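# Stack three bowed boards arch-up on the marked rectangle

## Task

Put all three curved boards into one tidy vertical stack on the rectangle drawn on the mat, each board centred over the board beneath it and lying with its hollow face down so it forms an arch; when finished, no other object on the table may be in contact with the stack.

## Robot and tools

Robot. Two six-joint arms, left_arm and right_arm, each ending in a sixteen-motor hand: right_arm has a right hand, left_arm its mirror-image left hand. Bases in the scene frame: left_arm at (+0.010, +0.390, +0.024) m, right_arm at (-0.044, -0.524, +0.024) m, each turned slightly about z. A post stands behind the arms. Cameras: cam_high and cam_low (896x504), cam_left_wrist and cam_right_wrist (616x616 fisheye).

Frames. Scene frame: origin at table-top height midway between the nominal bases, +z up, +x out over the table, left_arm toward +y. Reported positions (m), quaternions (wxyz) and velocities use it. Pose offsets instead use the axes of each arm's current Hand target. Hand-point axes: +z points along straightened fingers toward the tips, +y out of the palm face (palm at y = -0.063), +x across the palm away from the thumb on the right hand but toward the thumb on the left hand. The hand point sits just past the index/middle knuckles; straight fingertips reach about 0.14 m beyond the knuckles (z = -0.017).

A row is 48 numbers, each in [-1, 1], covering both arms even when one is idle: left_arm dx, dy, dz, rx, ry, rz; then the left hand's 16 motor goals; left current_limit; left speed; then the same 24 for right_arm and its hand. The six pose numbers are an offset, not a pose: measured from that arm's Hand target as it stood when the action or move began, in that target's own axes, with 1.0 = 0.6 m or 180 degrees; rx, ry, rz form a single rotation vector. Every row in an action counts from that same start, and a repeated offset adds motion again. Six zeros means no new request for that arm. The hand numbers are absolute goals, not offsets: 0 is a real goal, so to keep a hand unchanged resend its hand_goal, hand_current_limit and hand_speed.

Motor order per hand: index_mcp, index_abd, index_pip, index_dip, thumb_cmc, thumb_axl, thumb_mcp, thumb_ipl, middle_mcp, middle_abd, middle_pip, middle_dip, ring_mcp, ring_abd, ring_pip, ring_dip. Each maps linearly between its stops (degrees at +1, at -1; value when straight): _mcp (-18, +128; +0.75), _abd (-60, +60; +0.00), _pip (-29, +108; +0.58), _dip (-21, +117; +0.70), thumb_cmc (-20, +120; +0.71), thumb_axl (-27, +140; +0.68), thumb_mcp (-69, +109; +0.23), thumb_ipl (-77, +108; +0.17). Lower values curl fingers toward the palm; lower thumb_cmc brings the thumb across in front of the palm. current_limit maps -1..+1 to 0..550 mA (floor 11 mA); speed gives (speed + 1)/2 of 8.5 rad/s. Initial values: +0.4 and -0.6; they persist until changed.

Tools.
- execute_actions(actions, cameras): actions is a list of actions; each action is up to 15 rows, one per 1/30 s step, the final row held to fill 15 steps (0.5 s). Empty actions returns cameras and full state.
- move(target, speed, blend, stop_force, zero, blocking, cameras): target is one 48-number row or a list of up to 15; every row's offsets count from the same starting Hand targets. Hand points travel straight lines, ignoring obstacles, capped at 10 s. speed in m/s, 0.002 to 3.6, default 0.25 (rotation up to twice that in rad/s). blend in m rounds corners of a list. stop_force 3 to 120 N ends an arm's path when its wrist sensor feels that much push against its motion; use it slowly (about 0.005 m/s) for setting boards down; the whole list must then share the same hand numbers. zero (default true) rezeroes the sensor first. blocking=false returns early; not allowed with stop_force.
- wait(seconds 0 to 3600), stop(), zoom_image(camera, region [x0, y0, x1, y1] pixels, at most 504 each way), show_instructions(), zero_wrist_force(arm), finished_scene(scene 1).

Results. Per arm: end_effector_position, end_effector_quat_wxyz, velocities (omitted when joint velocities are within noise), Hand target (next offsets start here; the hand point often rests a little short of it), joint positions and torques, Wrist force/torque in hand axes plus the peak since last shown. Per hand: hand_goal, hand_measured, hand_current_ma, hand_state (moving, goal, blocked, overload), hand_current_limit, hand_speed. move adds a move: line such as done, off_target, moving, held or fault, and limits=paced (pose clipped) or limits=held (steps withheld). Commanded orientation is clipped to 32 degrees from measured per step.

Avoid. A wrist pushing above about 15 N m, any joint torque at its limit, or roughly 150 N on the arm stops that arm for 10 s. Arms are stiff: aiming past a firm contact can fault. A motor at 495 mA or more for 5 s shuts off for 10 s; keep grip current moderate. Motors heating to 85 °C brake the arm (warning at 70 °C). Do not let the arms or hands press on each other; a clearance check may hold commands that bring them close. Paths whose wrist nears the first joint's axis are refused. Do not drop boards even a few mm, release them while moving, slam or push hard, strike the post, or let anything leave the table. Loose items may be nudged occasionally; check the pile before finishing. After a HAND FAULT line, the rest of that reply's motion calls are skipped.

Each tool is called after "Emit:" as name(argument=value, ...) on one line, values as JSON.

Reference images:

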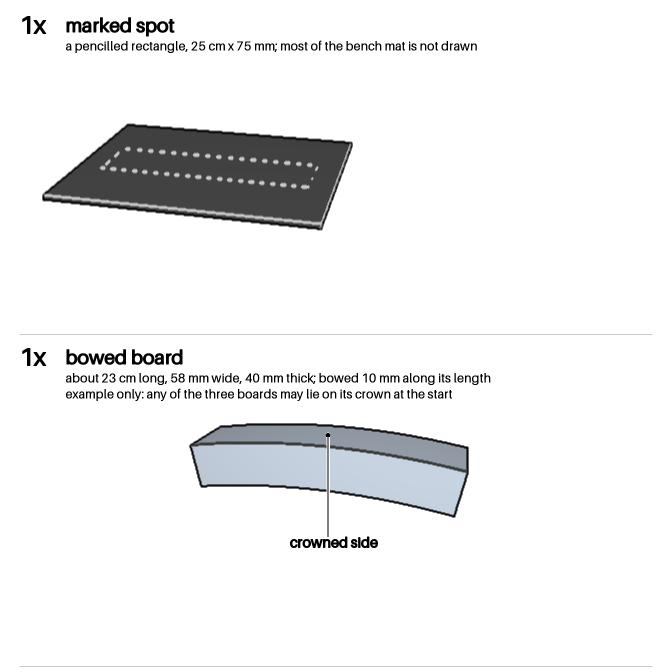

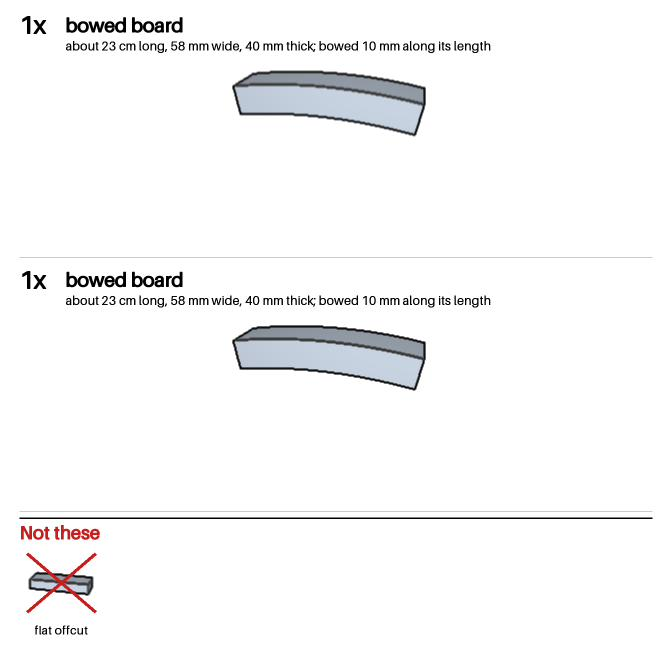

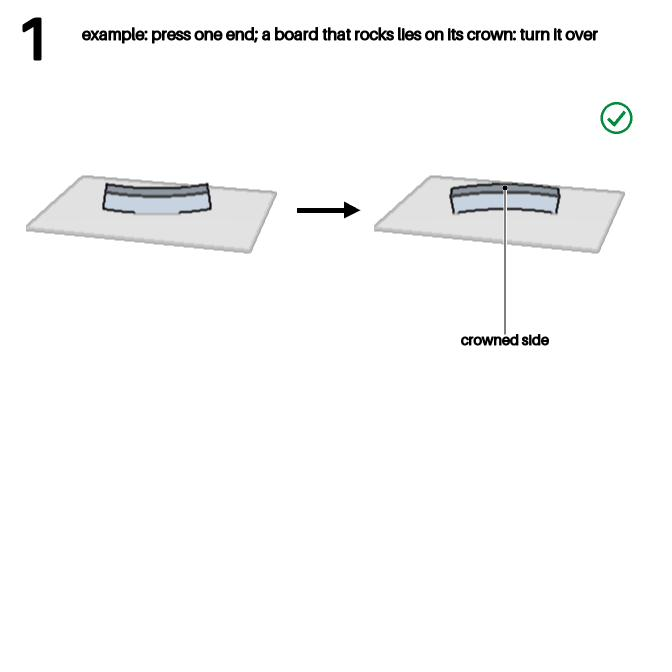

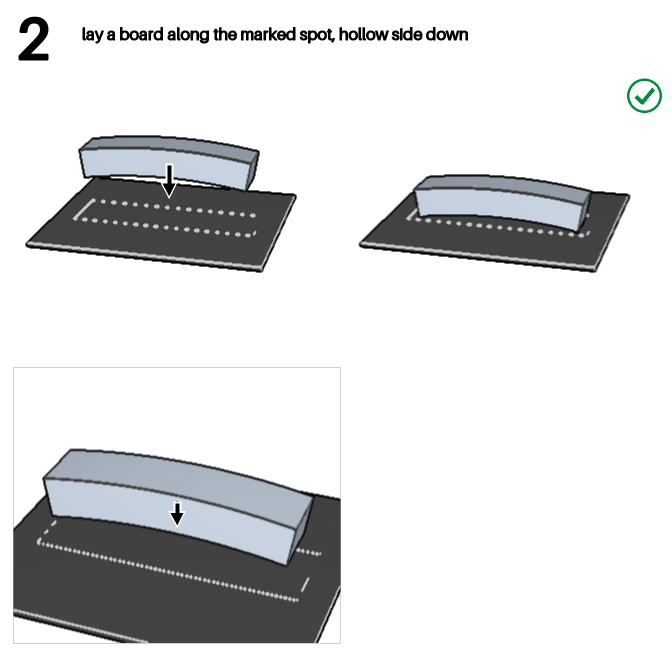

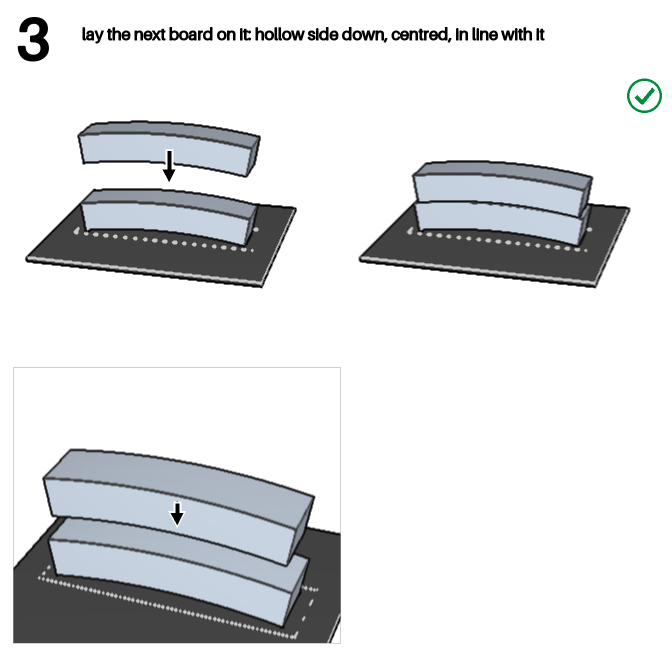

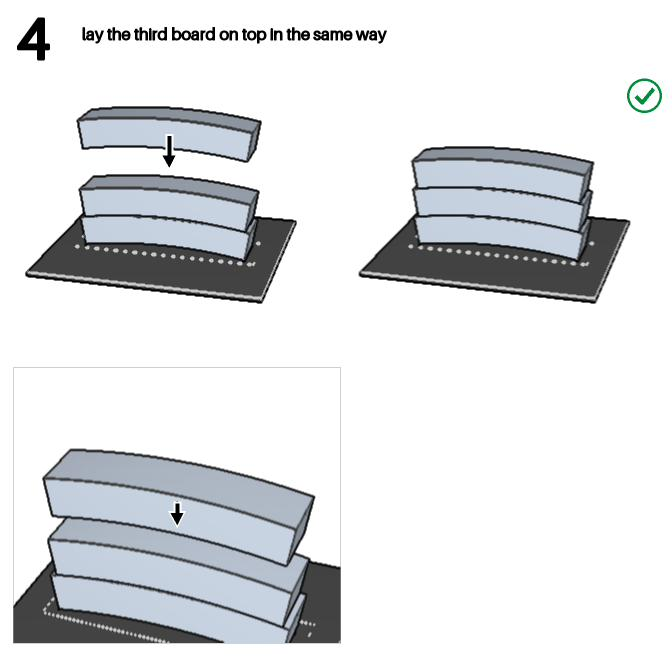

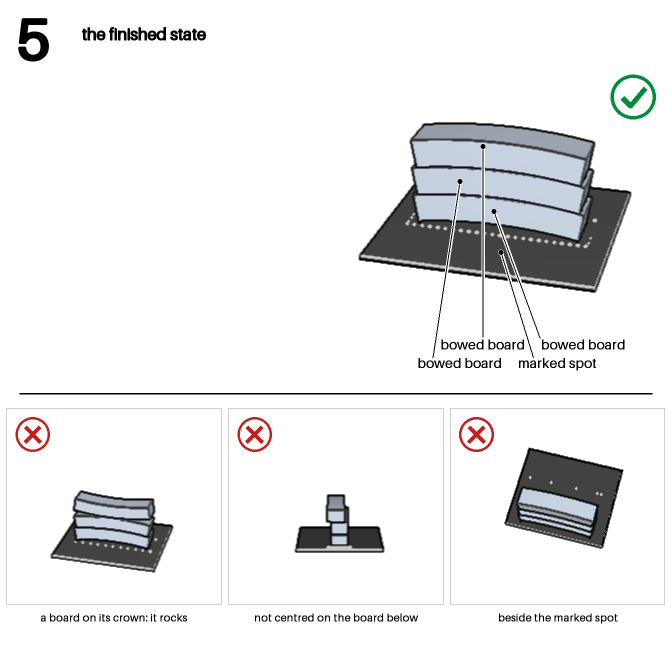

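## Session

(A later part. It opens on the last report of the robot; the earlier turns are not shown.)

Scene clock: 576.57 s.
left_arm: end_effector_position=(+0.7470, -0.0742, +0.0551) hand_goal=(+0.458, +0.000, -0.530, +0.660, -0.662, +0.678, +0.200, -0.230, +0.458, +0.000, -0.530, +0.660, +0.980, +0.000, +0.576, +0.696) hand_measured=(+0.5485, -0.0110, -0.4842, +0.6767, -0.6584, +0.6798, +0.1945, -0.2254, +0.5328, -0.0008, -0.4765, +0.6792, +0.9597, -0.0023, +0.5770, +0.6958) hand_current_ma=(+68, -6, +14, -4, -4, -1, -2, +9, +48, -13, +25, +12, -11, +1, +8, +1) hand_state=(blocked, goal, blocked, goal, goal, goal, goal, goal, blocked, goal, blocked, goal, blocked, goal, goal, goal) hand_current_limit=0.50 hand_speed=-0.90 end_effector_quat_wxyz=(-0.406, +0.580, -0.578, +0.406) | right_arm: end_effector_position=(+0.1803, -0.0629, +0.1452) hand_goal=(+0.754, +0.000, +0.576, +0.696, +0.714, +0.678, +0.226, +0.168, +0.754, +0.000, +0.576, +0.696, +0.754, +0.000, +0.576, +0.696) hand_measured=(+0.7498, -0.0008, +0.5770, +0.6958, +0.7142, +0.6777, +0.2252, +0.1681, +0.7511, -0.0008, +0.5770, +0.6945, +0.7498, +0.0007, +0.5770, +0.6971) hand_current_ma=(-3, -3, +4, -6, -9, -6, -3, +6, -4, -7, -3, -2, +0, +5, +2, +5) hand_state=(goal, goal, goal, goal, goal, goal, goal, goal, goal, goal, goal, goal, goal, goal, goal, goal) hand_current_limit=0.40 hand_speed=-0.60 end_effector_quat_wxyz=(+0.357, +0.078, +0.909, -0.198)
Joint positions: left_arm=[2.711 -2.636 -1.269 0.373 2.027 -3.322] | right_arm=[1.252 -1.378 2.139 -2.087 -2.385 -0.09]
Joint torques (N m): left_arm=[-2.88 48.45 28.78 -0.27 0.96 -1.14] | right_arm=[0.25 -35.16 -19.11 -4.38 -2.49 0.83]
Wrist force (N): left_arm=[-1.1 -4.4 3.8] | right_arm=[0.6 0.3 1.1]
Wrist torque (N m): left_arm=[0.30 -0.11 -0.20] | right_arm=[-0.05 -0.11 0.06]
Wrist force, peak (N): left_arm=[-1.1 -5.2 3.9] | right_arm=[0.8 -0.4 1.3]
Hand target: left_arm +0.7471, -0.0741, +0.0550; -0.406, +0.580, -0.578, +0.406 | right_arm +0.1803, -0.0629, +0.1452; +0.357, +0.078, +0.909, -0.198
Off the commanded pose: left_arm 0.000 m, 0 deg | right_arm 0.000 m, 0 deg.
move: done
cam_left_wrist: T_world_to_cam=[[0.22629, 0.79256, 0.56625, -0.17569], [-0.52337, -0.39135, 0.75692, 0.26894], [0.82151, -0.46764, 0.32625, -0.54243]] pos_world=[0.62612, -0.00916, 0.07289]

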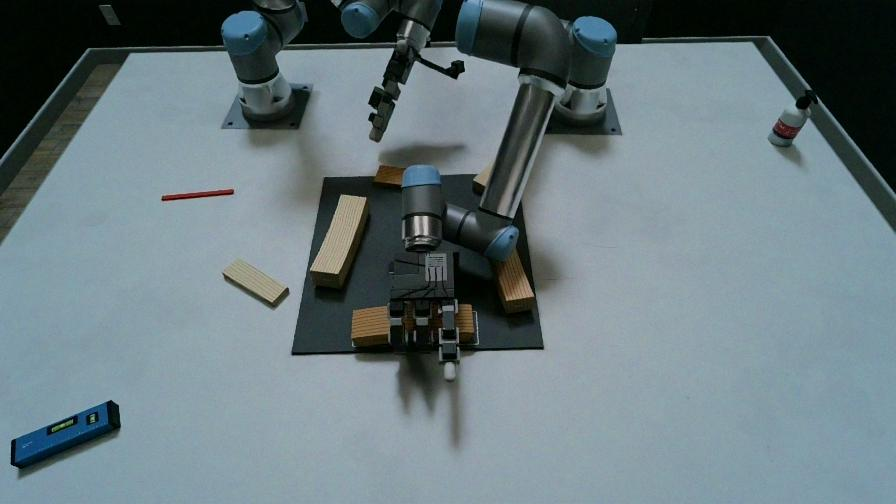

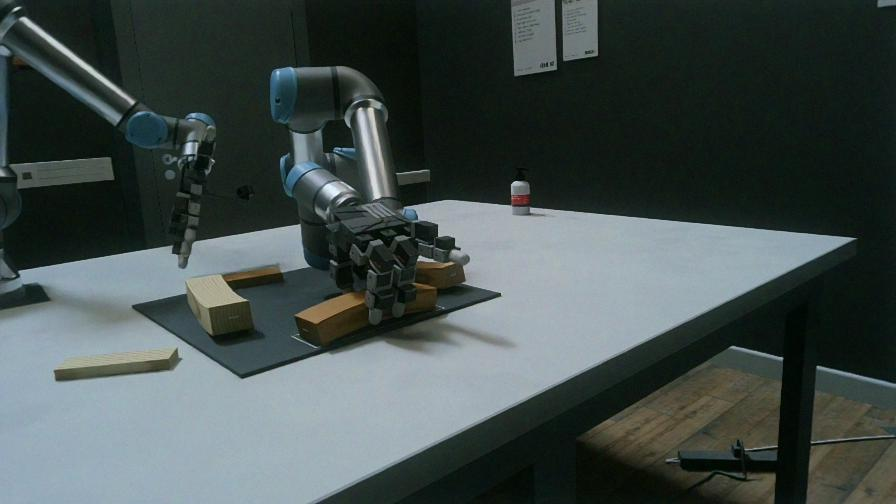

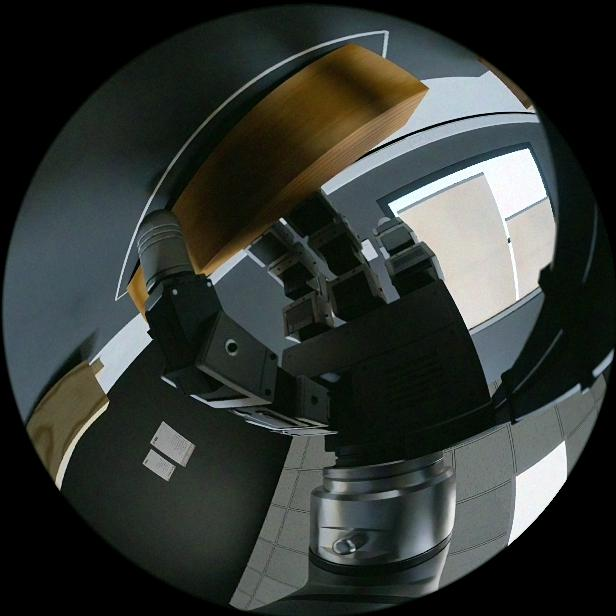

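Emit:
move(target=[[0,0,0,0,0,0, 0.616,0,-0.518,0.623,-0.663,0.677,0.303,-0.211,0.616,0,-0.518,0.623,0.98,0,0.576,0.696,0.2,-0.8, 0,0,0,0,0,0,0.754,0,0.576,0.696,0.714,0.678,0.226,0.168,0.754,0,0.576,0.696,0.754,0,0.576,0.696,0.4,-0.6],[0,-0.0070,0.0191,0,0,0, 0.616,0,-0.518,0.623,-0.663,0.677,0.303,-0.211,0.616,0,-0.518,0.623,0.98,0,0.576,0.696,0.2,-0.8, 0,0,0,0,0,0,0.754,0,0.576,0.696,0.714,0.678,0.226,0.168,0.754,0,0.576,0.696,0.754,0,0.576,0.696,0.4,-0.6],[0,-0.0070,0.0191,0,0,0, 0.42,0,-0.518,0.64,-0.663,0.677,0.11,-0.211,0.42,0,-0.518,0.64,0.98,0,0.576,0.696,0.1,-0.85, 0,0,0,0,0,0,0.754,0,0.576,0.696,0.714,0.678,0.226,0.168,0.754,0,0.576,0.696,0.754,0,0.576,0.696,0.4,-0.6]], speed=0.03, cameras=["cam_high","cam_low","cam_left_wrist"])

Emit:
zoom_image(camera="cam_low", region=[270, 190, 470, 370])

Scene clock: 584.87 s.
left_arm: end_effector_position=(+0.7593, -0.0741, +0.0551) hand_goal=(+0.420, +0.000, -0.518, +0.640, -0.662, +0.678, +0.110, -0.210, +0.420, +0.000, -0.518, +0.640, +0.980, +0.000, +0.576, +0.696) hand_measured=(+0.4809, -0.0110, -0.5047, +0.6423, -0.6597, +0.6809, +0.1688, -0.2016, +0.4725, +0.0007, -0.5021, +0.6410, +0.9573, +0.0007, +0.5757, +0.6958) hand_current_ma=(+44, -5, -1, -8, +0, -9, +39, +6, +17, +1, +10, +0, -11, +6, -2, +1) hand_state=(blocked, goal, goal, goal, goal, goal, blocked, goal, blocked, goal, goal, goal, blocked, goal, goal, goal) hand_current_limit=0.10 hand_speed=-0.85 end_effector_quat_wxyz=(-0.406, +0.580, -0.578, +0.406) | right_arm: end_effector_position=(+0.1803, -0.0629, +0.1452) hand_goal=(+0.754, +0.000, +0.576, +0.696, +0.714, +0.678, +0.226, +0.168, +0.754, +0.000, +0.576, +0.696, +0.754, +0.000, +0.576, +0.696) hand_measured=(+0.7498, +0.0007, +0.5770, +0.6971, +0.7142, +0.6777, +0.2252, +0.1672, +0.7511, -0.0008, +0.5770, +0.6958, +0.7511, -0.0008, +0.5770, +0.6958) hand_current_ma=(-3, -3, +7, -3, -11, -13, -4, +11, -9, -6, -3, -1, -1, +7, +5, +11) hand_state=(goal, goal, goal, goal, goal, goal, goal, goal, goal, goal, goal, goal, goal, goal, goal, goal) hand_current_limit=0.40 hand_speed=-0.60 end_effector_quat_wxyz=(+0.357, +0.078, +0.909, -0.198)
Joint positions: left_arm=[2.719 -2.654 -1.227 0.351 2.02 -3.318] | right_arm=[1.252 -1.378 2.139 -2.087 -2.385 -0.09]
Joint torques (N m): left_arm=[-10.39 69.37 4.26 3.43 2.44 -1.36] | right_arm=[0.2 -36.26 -19.91 -4.11 -2.46 0.8]
Wrist force (N): left_arm=[-0.9 -1.9 0.0] | right_arm=[0.7 0.0 1.0]
Wrist torque (N m): left_arm=[0.22 -0.15 -0.26] | right_arm=[-0.09 -0.11 0.06]
Wrist force, peak (N): left_arm=[-1.2 -4.0 3.6] | right_arm=[0.7 -0.2 1.4]
Hand target: left_arm +0.7593, -0.0741, +0.0551; -0.406, +0.580, -0.578, +0.406 | right_arm +0.1803, -0.0629, +0.1452; +0.357, +0.078, +0.909, -0.198
Off the commanded pose: left_arm 0.000 m, 0 deg | right_arm 0.000 m, 0 deg.
move: done
cam_left_wrist: T_world_to_cam=[[0.22629, 0.79256, 0.56625, -0.17848], [-0.52337, -0.39135, 0.75692, 0.27538], [0.82151, -0.46764, 0.32625, -0.55253]] pos_world=[0.63842, -0.00916, 0.07289]

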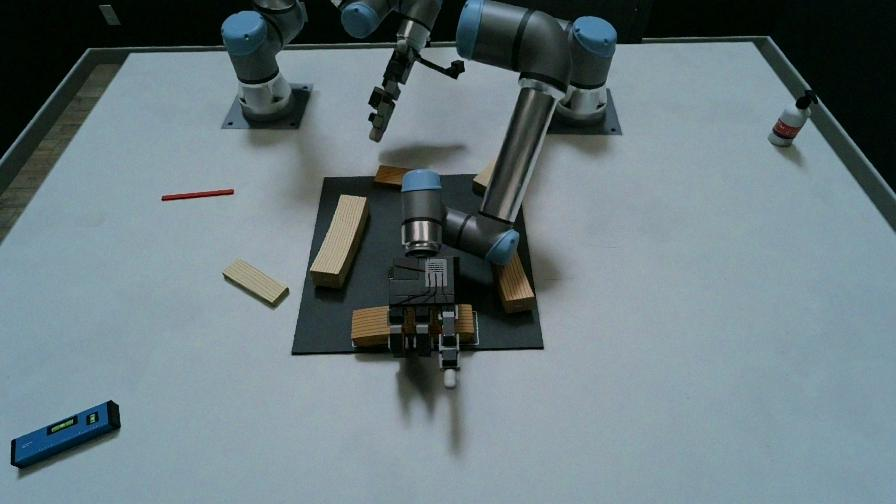

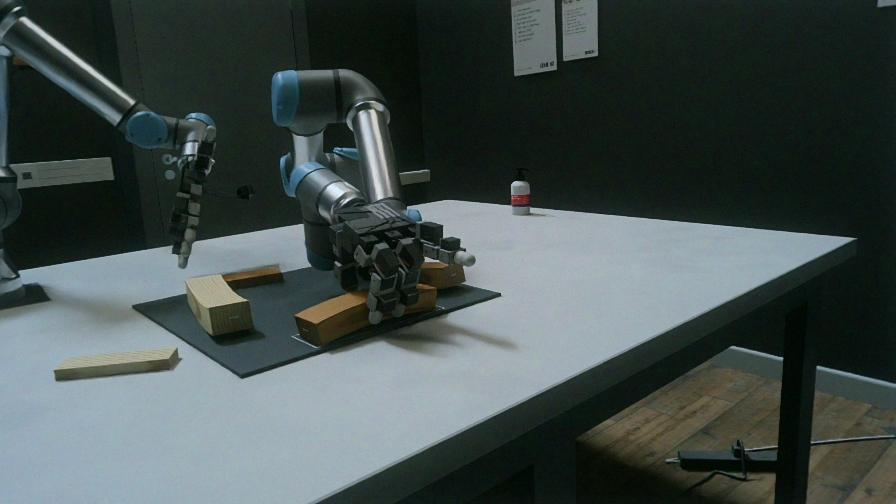

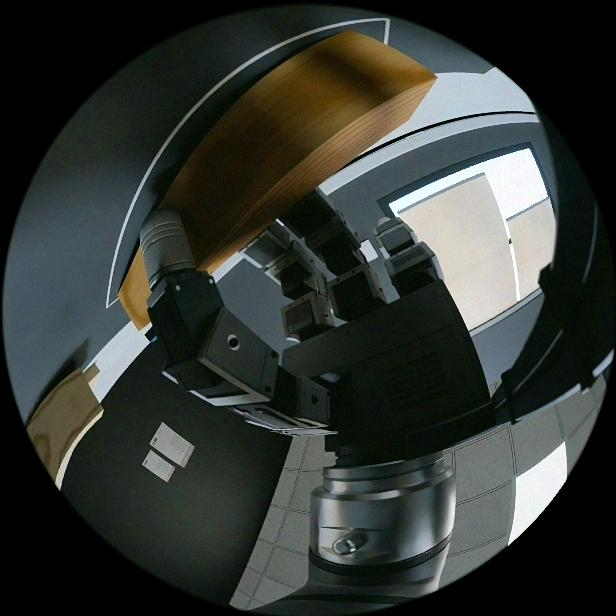

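Scaled by 2.520 from the camera's image (finer frame: 1280x720).

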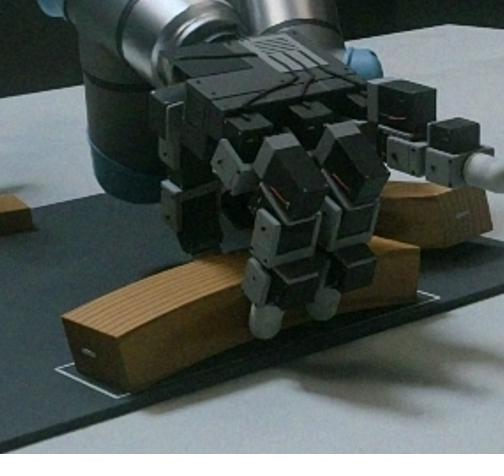

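Emit:
move(target=[[0,0,0,0,0,0, 0.29,0,-0.60,0.62,-0.663,0.677,-0.14,-0.35,0.29,0,-0.60,0.62,0.98,0,0.576,0.696,0.5,-0.85, 0,0,0,0,0,0,0.754,0,0.576,0.696,0.714,0.678,0.226,0.168,0.754,0,0.576,0.696,0.754,0,0.576,0.696,0.4,-0.6],[0,-0.0125,-0.0046,0,0,0, 0.29,0,-0.60,0.62,-0.663,0.677,-0.14,-0.35,0.29,0,-0.60,0.62,0.98,0,0.576,0.696,0.5,-0.85, 0,0,0,0,0,0,0.754,0,0.576,0.696,0.714,0.678,0.226,0.168,0.754,0,0.576,0.696,0.754,0,0.576,0.696,0.4,-0.6]], speed=0.02, cameras=["cam_high","cam_low","cam_left_wrist"])

Emit:
zoom_image(camera="cam_low", region=[270, 190, 470, 370])

Scene clock: 593.00 s.
left_arm: end_effector_position=(+0.7593, -0.0741, +0.0632) hand_goal=(+0.290, +0.000, -0.600, +0.620, -0.662, +0.678, -0.140, -0.350, +0.290, +0.000, -0.600, +0.620, +0.980, +0.000, +0.576, +0.696) hand_measured=(+0.4749, -0.0110, -0.5021, +0.6665, -0.6446, +0.6841, +0.1698, -0.2101, +0.4532, +0.0007, -0.5009, +0.6665, +0.9585, -0.0008, +0.5770, +0.6958) hand_current_ma=(+223, -8, +68, +20, -11, +4, +408, +187, +177, +0, +79, +17, -13, -5, -3, +3) hand_state=(blocked, goal, blocked, blocked, goal, goal, blocked, blocked, blocked, goal, blocked, blocked, blocked, goal, goal, goal) hand_current_limit=0.50 hand_speed=-0.85 end_effector_quat_wxyz=(-0.406, +0.580, -0.578, +0.406) | right_arm: end_effector_position=(+0.1803, -0.0629, +0.1452) hand_goal=(+0.754, +0.000, +0.576, +0.696, +0.714, +0.678, +0.226, +0.168, +0.754, +0.000, +0.576, +0.696, +0.754, +0.000, +0.576, +0.696) hand_measured=(+0.7511, -0.0008, +0.5770, +0.6958, +0.7142, +0.6767, +0.2242, +0.1672, +0.7511, +0.0007, +0.5782, +0.6958, +0.7498, -0.0008, +0.5757, +0.6958) hand_current_ma=(-3, -5, +9, -5, -4, -12, -4, +6, -8, -4, -1, -6, -4, +4, -3, +7) hand_state=(goal, goal, goal, goal, goal, goal, goal, goal, goal, goal, goal, goal, goal, goal, goal, goal) hand_current_limit=0.40 hand_speed=-0.60 end_effector_quat_wxyz=(+0.357, +0.078, +0.909, -0.198)
Joint positions: left_arm=[2.719 -2.64 -1.231 0.341 2.02 -3.318] | right_arm=[1.252 -1.378 2.139 -2.087 -2.385 -0.09]
Joint torques (N m): left_arm=[-9.39 53.99 13.51 3.96 2.78 -1.46] | right_arm=[0.03 -35.46 -19.18 -4.31 -2.69 0.66]
Wrist force (N): left_arm=[-0.7 6.4 1.4] | right_arm=[0.5 -0.2 1.2]
Wrist torque (N m): left_arm=[0.57 -0.14 -0.29] | right_arm=[-0.13 -0.09 0.03]
Wrist force, peak (N): left_arm=[-0.4 6.5 1.6] | right_arm=[0.6 -0.3 1.6]
Hand target: left_arm +0.7593, -0.0741, +0.0630; -0.406, +0.580, -0.578, +0.406 | right_arm +0.1803, -0.0629, +0.1452; +0.357, +0.078, +0.909, -0.198
Off the commanded pose: left_arm 0.000 m, 0 deg | right_arm 0.000 m, 0 deg.
move: done
cam_left_wrist: T_world_to_cam=[[0.22635, 0.79255, 0.56625, -0.18308], [-0.52331, -0.39137, 0.75696, 0.26915], [0.82153, -0.46766, 0.32616, -0.5551]] pos_world=[0.63832, -0.00916, 0.08099]

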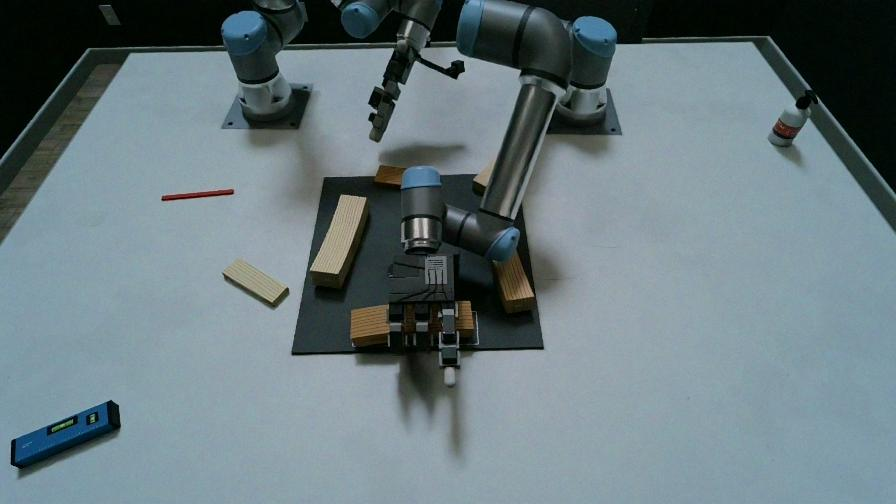

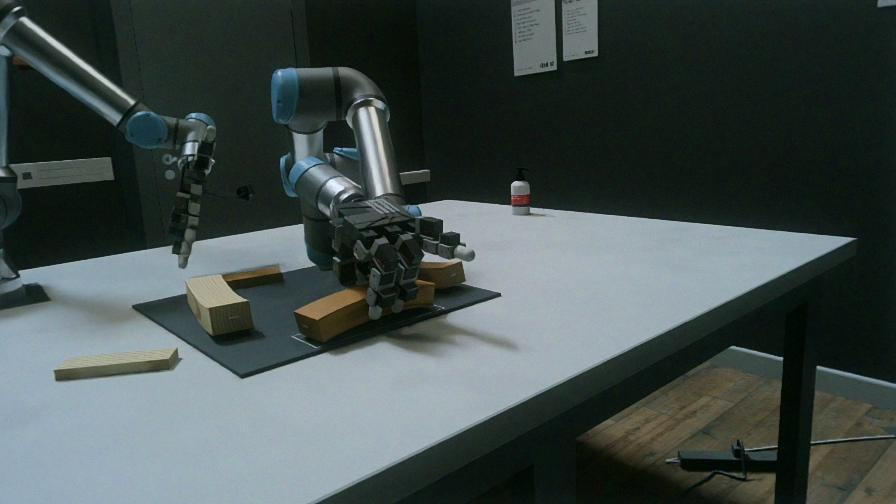

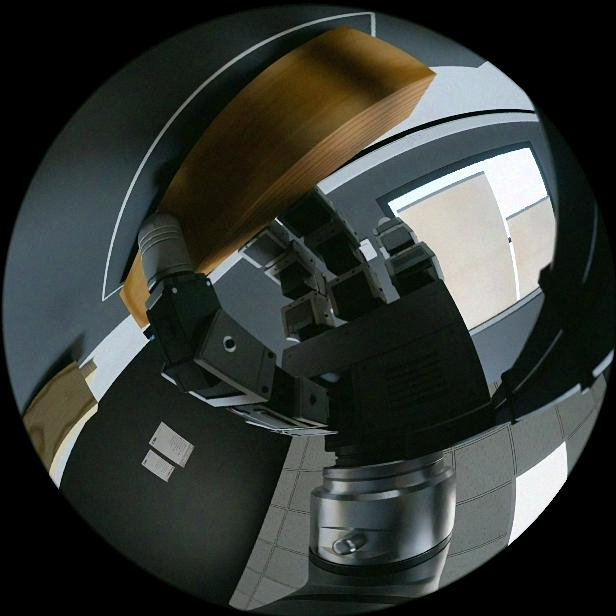

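Scaled by 2.520 from the camera's image (finer frame: 1280x720).

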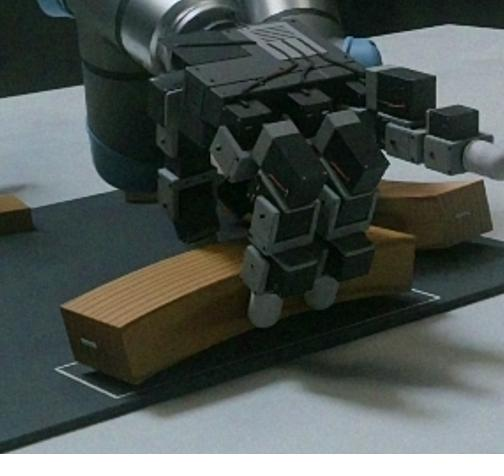

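Emit:
move(target=[-0.0058,0.0037,-0.0102,0,0,0, 0.29,0,-0.60,0.62,-0.663,0.677,-0.14,-0.35,0.29,0,-0.60,0.62,0.98,0,0.576,0.696,0.5,-0.85, 0,0,0,0,0,0,0.754,0,0.576,0.696,0.714,0.678,0.226,0.168,0.754,0,0.576,0.696,0.754,0,0.576,0.696,0.4,-0.6], speed=0.02, cameras=["cam_high","cam_low"])

Emit:
zoom_image(camera="cam_low", region=[285, 300, 345, 360])

Emit:
zoom_image(camera="cam_low", region=[400, 270, 460, 330])

Emit:
zoom_image(camera="cam_high", region=[340, 290, 400, 350])

Emit:
zoom_image(camera="cam_high", region=[430, 290, 490, 350])

Scene clock: 598.30 s.
left_arm: end_effector_position=(+0.7527, -0.0706, +0.0631) hand_goal=(+0.290, +0.000, -0.600, +0.620, -0.662, +0.678, -0.140, -0.350, +0.290, +0.000, -0.600, +0.620, +0.980, +0.000, +0.576, +0.696) hand_measured=(+0.4749, -0.0096, -0.5034, +0.6665, -0.6446, +0.6830, +0.1698, -0.2101, +0.4532, +0.0007, -0.4996, +0.6665, +0.9597, -0.0008, +0.5757, +0.6958) hand_current_ma=(+220, -1, +68, +8, -4, +3, +411, +195, +176, -4, +80, +17, -6, -4, +14, +10) hand_state=(blocked, goal, blocked, blocked, goal, goal, blocked, blocked, blocked, goal, blocked, blocked, blocked, goal, goal, goal) hand_current_limit=0.50 hand_speed=-0.85 end_effector_quat_wxyz=(-0.406, +0.580, -0.578, +0.406) | right_arm: end_effector_position=(+0.1803, -0.0629, +0.1452) hand_goal=(+0.754, +0.000, +0.576, +0.696, +0.714, +0.678, +0.226, +0.168, +0.754, +0.000, +0.576, +0.696, +0.754, +0.000, +0.576, +0.696) hand_measured=(+0.7498, +0.0007, +0.5770, +0.6958, +0.7142, +0.6767, +0.2242, +0.1672, +0.7511, +0.0007, +0.5770, +0.6958, +0.7511, -0.0008, +0.5770, +0.6958) hand_current_ma=(-3, +0, +9, -6, -12, -9, -4, +5, -10, -7, -8, -7, -3, +2, +0, +7) hand_state=(goal, goal, goal, goal, goal, goal, goal, goal, goal, goal, goal, goal, goal, goal, goal, goal) hand_current_limit=0.40 hand_speed=-0.60 end_effector_quat_wxyz=(+0.357, +0.078, +0.909, -0.198)
Joint positions: left_arm=[2.719 -2.627 -1.262 0.358 2.02 -3.318] | right_arm=[1.252 -1.378 2.139 -2.087 -2.385 -0.09]
Joint torques (N m): left_arm=[5.58 52.61 33.61 1.55 -0.58 0.46] | right_arm=[-0.32 -35.56 -19.01 -4.22 -2.52 0.57]
Wrist force (N): left_arm=[-0.7 6.3 1.4] | right_arm=[0.9 -0.1 1.2]
Wrist torque (N m): left_arm=[0.56 -0.15 -0.28] | right_arm=[-0.12 -0.15 0.07]
Wrist force, peak (N): left_arm=[-0.7 6.7 1.2] | right_arm=[0.6 -0.1 1.5]
Hand target: left_arm +0.7527, -0.0707, +0.0630; -0.406, +0.580, -0.578, +0.406 | right_arm +0.1803, -0.0629, +0.1452; +0.357, +0.078, +0.909, -0.198
Off the commanded pose: left_arm 0.000 m, 0 deg | right_arm 0.000 m, 0 deg.
move: done

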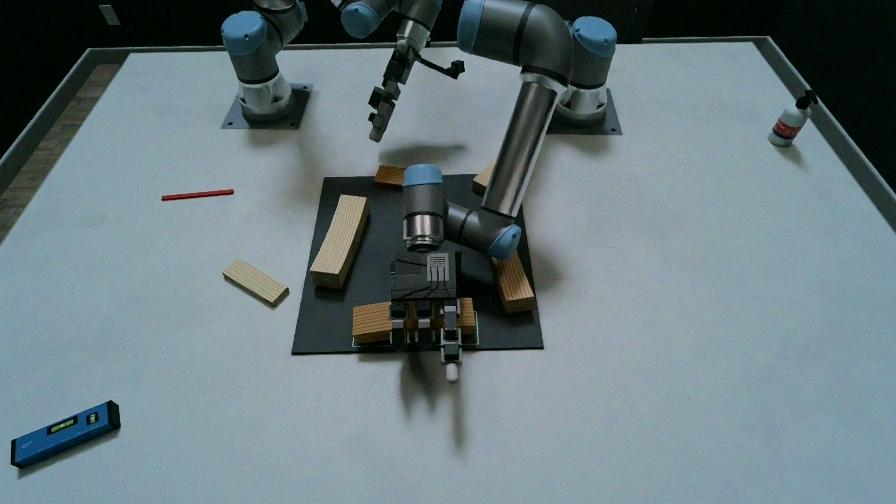

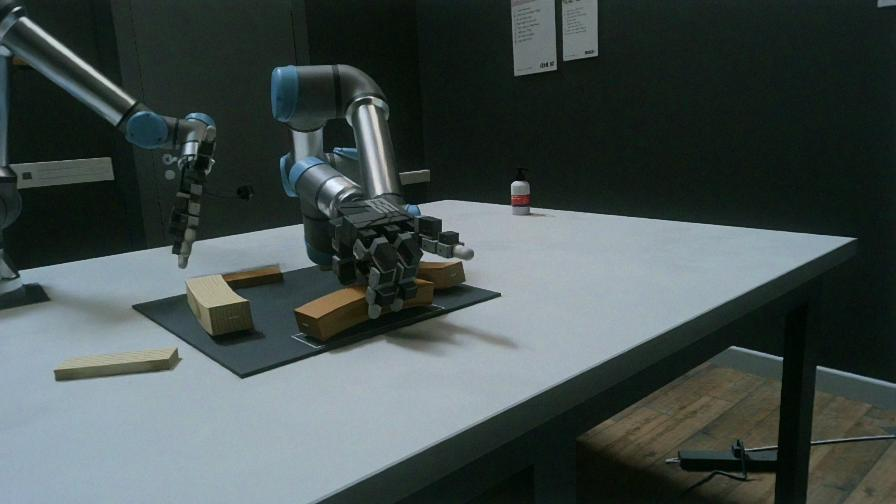

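Scaled by 8.400 from the camera's image (finer frame: 1280x720).

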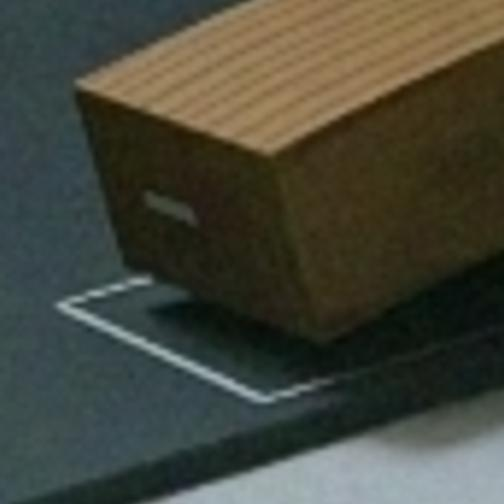

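Scaled by 8.400 from the camera's image (finer frame: 1280x720).

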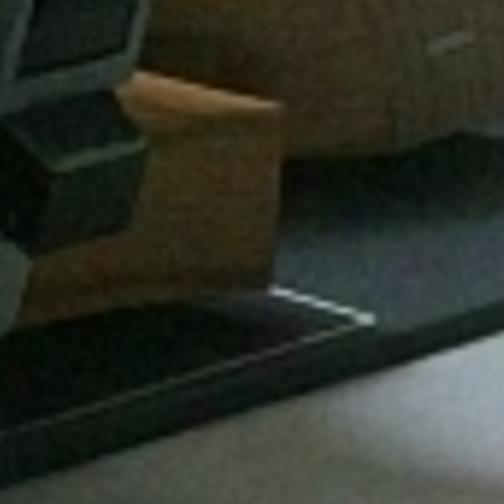

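Scaled by 8.400 from the camera's image (finer frame: 1280x720).

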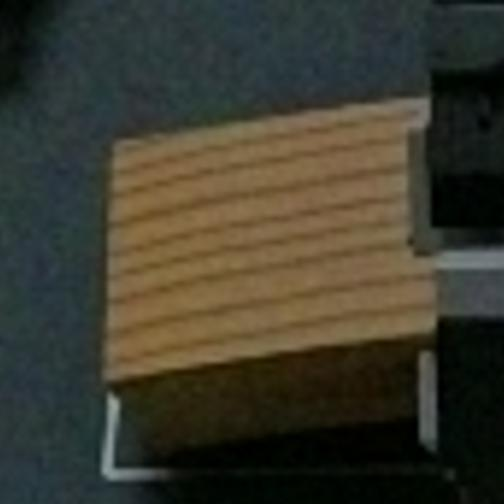

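Scaled by 8.400 from the camera's image (finer frame: 1280x720).

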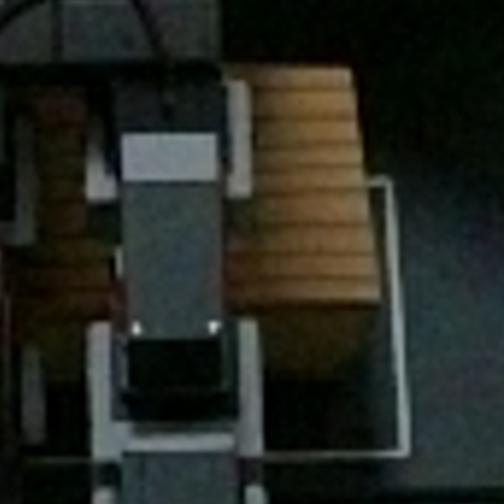

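Emit:
move(target=[0.0024,0.0006,-0.0016,0,0.0209,0.0076, 0.29,0,-0.60,0.62,-0.663,0.677,-0.14,-0.35,0.29,0,-0.60,0.62,0.98,0,0.576,0.696,0.5,-0.85, 0,0,0,0,0,0,0.754,0,0.576,0.696,0.714,0.678,0.226,0.168,0.754,0,0.576,0.696,0.754,0,0.576,0.696,0.4,-0.6], speed=0.02, cameras=["cam_high","cam_low"])

Emit:
zoom_image(camera="cam_high", region=[340, 290, 400, 350])

Emit:
zoom_image(camera="cam_high", region=[430, 290, 490, 350])

Scene clock: 610.93 s.
left_arm: end_effector_position=(+0.7517, -0.0721, +0.0630) hand_goal=(+0.290, +0.000, -0.600, +0.620, -0.662, +0.678, -0.140, -0.350, +0.290, +0.000, -0.600, +0.620, +0.980, +0.000, +0.576, +0.696) hand_measured=(+0.4749, -0.0110, -0.5021, +0.6665, -0.6459, +0.6841, +0.1708, -0.2101, +0.4532, +0.0007, -0.4996, +0.6665, +0.9585, -0.0008, +0.5757, +0.6958) hand_current_ma=(+221, -3, +66, +11, -3, +3, +406, +198, +170, -3, +72, +15, -15, +1, +0, +14) hand_state=(blocked, goal, blocked, blocked, goal, goal, blocked, blocked, blocked, goal, blocked, blocked, blocked, goal, goal, goal) hand_current_limit=0.50 hand_speed=-0.85 end_effector_quat_wxyz=(-0.391, +0.559, -0.598, +0.420) | right_arm: end_effector_position=(+0.1803, -0.0629, +0.1452) hand_goal=(+0.754, +0.000, +0.576, +0.696, +0.714, +0.678, +0.226, +0.168, +0.754, +0.000, +0.576, +0.696, +0.754, +0.000, +0.576, +0.696) hand_measured=(+0.7511, +0.0007, +0.5770, +0.6971, +0.7129, +0.6777, +0.2252, +0.1681, +0.7511, +0.0007, +0.5770, +0.6958, +0.7498, -0.0008, +0.5757, +0.6958) hand_current_ma=(-2, -9, +10, -3, -7, -12, -5, +9, -9, -7, -1, -2, -5, +4, +2, +6) hand_state=(goal, goal, goal, goal, goal, goal, goal, goal, goal, goal, goal, goal, goal, goal, goal, goal) hand_current_limit=0.40 hand_speed=-0.60 end_effector_quat_wxyz=(+0.357, +0.078, +0.909, -0.198)
Joint positions: left_arm=[2.735 -2.619 -1.282 0.385 1.94 -3.283] | right_arm=[1.252 -1.378 2.139 -2.087 -2.385 -0.09]
Joint torques (N m): left_arm=[0.89 71.41 13.99 4.08 1.82 -0.1] | right_arm=[0.3 -36.11 -19.36 -4.26 -2.64 0.83]
Wrist force (N): left_arm=[-0.7 6.5 1.4] | right_arm=[0.7 0.0 1.2]
Wrist torque (N m): left_arm=[0.59 -0.14 -0.29] | right_arm=[-0.10 -0.13 0.06]
Wrist force, peak (N): left_arm=[-1.0 6.7 1.6] | right_arm=[0.4 -0.3 1.5]
Hand target: left_arm +0.7517, -0.0721, +0.0630; -0.392, +0.559, -0.598, +0.419 | right_arm +0.1803, -0.0629, +0.1452; +0.357, +0.078, +0.909, -0.198
Off the commanded pose: left_arm 0.000 m, 0 deg | right_arm 0.000 m, 0 deg.
move: done

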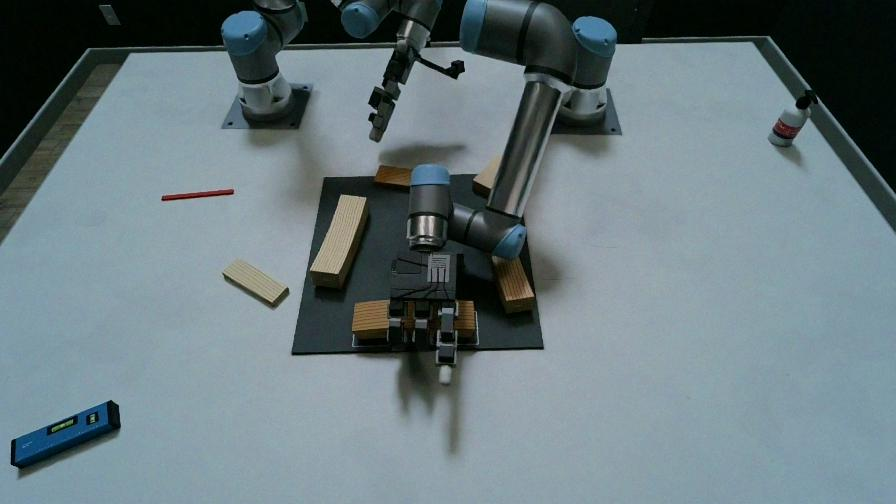

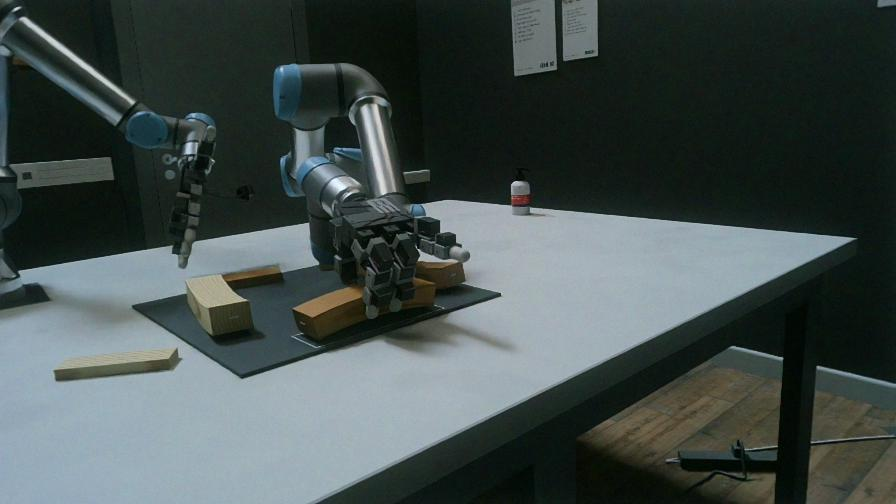

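Scaled by 8.400 from the camera's image (finer frame: 1280x720).

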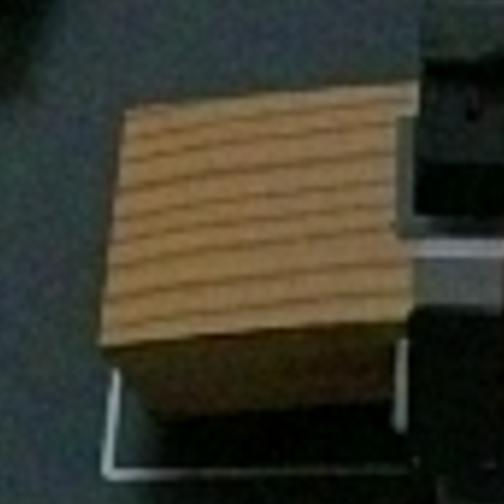

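Scaled by 8.400 from the camera's image (finer frame: 1280x720).

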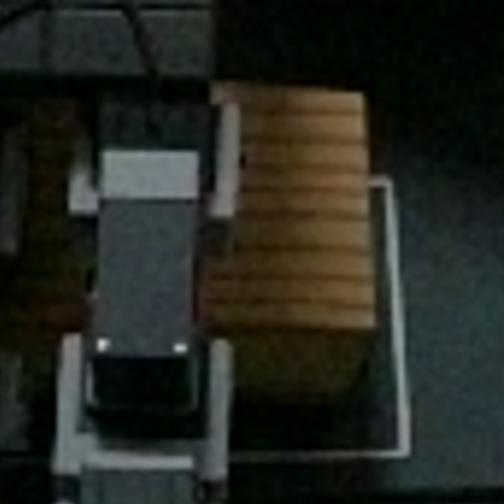

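Emit:
move(target=[[-0.0025,0.0124,0.0045,0,0,0, 0.29,0,-0.60,0.62,-0.663,0.677,-0.14,-0.35,0.29,0,-0.60,0.62,0.98,0,0.576,0.696,0.5,-0.9, 0,0,0,0,0,0,0.754,0,0.576,0.696,0.714,0.678,0.226,0.168,0.754,0,0.576,0.696,0.754,0,0.576,0.696,0.4,-0.6],[-0.0025,0.0124,0.0045,0,0,0, 0.45,0,-0.51,0.66,-0.655,0.68,0.145,-0.22,0.43,0,-0.51,0.66,0.98,0,0.576,0.696,0.5,-0.95, 0,0,0,0,0,0,0.754,0,0.576,0.696,0.714,0.678,0.226,0.168,0.754,0,0.576,0.696,0.754,0,0.576,0.696,0.4,-0.6],[-0.0025,0.0124,0.0045,0,0,0, 0.616,0,-0.518,0.623,-0.663,0.677,0.303,-0.211,0.616,0,-0.518,0.623,0.98,0,0.576,0.696,0.2,-0.92, 0,0,0,0,0,0,0.754,0,0.576,0.696,0.714,0.678,0.226,0.168,0.754,0,0.576,0.696,0.754,0,0.576,0.696,0.4,-0.6]], speed=0.02, cameras=["cam_high","cam_low"])

Emit:
zoom_image(camera="cam_high", region=[340, 290, 400, 350])

Emit:
zoom_image(camera="cam_high", region=[430, 290, 490, 350])

Emit:
zoom_image(camera="cam_low", region=[270, 190, 470, 370])

Scene clock: 619.93 s.
left_arm: end_effector_position=(+0.7518, -0.0706, +0.0551) hand_goal=(+0.616, +0.000, -0.518, +0.624, -0.662, +0.678, +0.304, -0.210, +0.616, +0.000, -0.518, +0.624, +0.980, +0.000, +0.576, +0.696) hand_measured=(+0.5810, -0.0066, -0.5098, +0.6321, -0.6509, +0.6830, +0.2955, -0.2044, +0.5858, +0.0080, -0.5060, +0.6321, +0.9597, -0.0008, +0.5770, +0.6958) hand_current_ma=(-12, +0, +6, -10, -13, -8, -8, +2, -24, -9, +3, -5, -19, -6, +7, +3) hand_state=(blocked, goal, goal, goal, goal, goal, goal, goal, blocked, goal, goal, goal, blocked, goal, goal, goal) hand_current_limit=0.20 hand_speed=-0.92 end_effector_quat_wxyz=(-0.392, +0.559, -0.598, +0.419) | right_arm: end_effector_position=(+0.1803, -0.0629, +0.1452) hand_goal=(+0.754, +0.000, +0.576, +0.696, +0.714, +0.678, +0.226, +0.168, +0.754, +0.000, +0.576, +0.696, +0.754, +0.000, +0.576, +0.696) hand_measured=(+0.7498, -0.0008, +0.5770, +0.6958, +0.7142, +0.6777, +0.2242, +0.1681, +0.7511, +0.0007, +0.5770, +0.6958, +0.7498, -0.0008, +0.5770, +0.6958) hand_current_ma=(-4, -3, +6, -6, -10, -6, -1, +9, -11, -2, -4, -9, -5, +8, +3, +7) hand_state=(goal, goal, goal, goal, goal, goal, goal, goal, goal, goal, goal, goal, goal, goal, goal, goal) hand_current_limit=0.40 hand_speed=-0.60 end_effector_quat_wxyz=(+0.357, +0.078, +0.909, -0.198)
Joint positions: left_arm=[2.737 -2.631 -1.283 0.397 1.939 -3.283] | right_arm=[1.252 -1.378 2.139 -2.087 -2.385 -0.09]
Joint torques (N m): left_arm=[-3.01 65.74 13.86 3.4 2.38 1.9] | right_arm=[-0.01 -35.9 -19.45 -4.22 -2.58 0.76]
Wrist force (N): left_arm=[-0.7 1.3 -0.2] | right_arm=[0.4 -0.1 1.1]
Wrist torque (N m): left_arm=[0.31 -0.14 -0.29] | right_arm=[-0.11 -0.07 0.02]
Wrist force, peak (N): left_arm=[-0.7 6.7 1.7] | right_arm=[0.6 -0.3 1.4]
Hand target: left_arm +0.7518, -0.0706, +0.0551; -0.392, +0.559, -0.598, +0.419 | right_arm +0.1803, -0.0629, +0.1452; +0.357, +0.078, +0.909, -0.198
Off the commanded pose: left_arm 0.000 m, 0 deg | right_arm 0.000 m, 0 deg.
move: done

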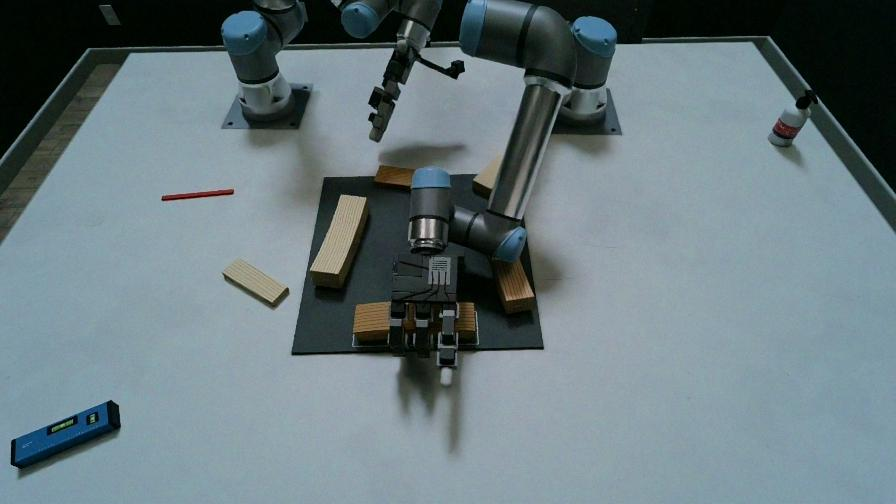

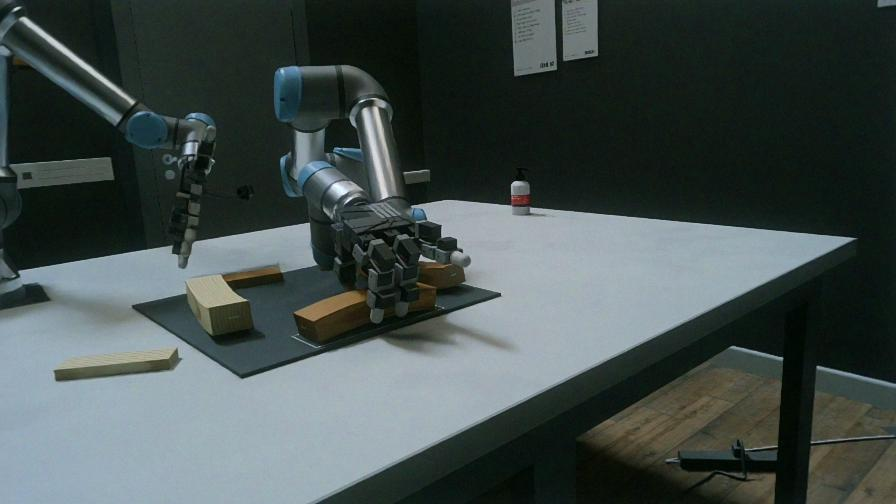

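Scaled by 8.400 from the camera's image (finer frame: 1280x720).

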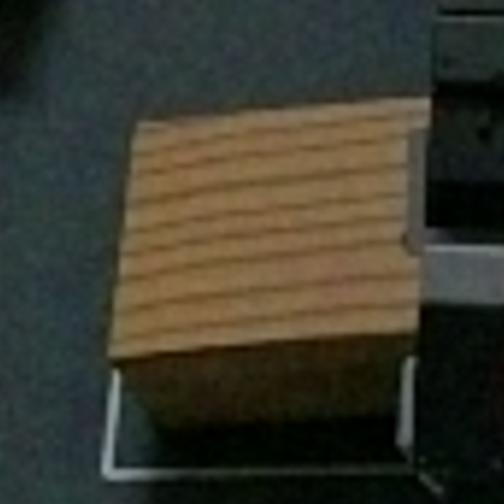

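Scaled by 8.400 from the camera's image (finer frame: 1280x720).

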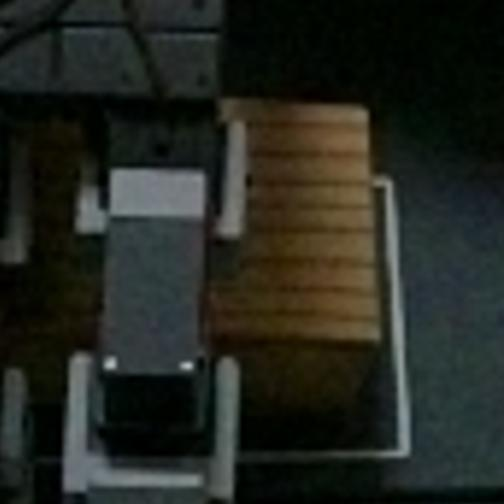

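Scaled by 2.520 from the camera's image (finer frame: 1280x720).

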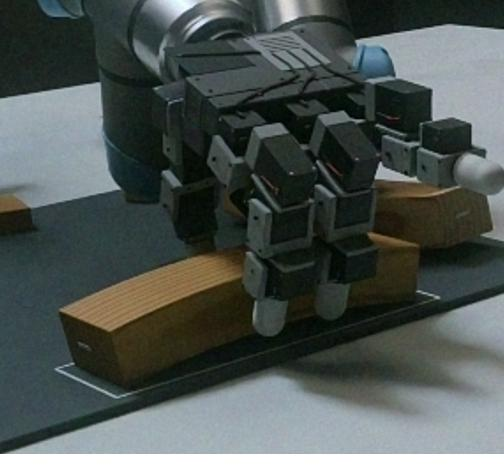

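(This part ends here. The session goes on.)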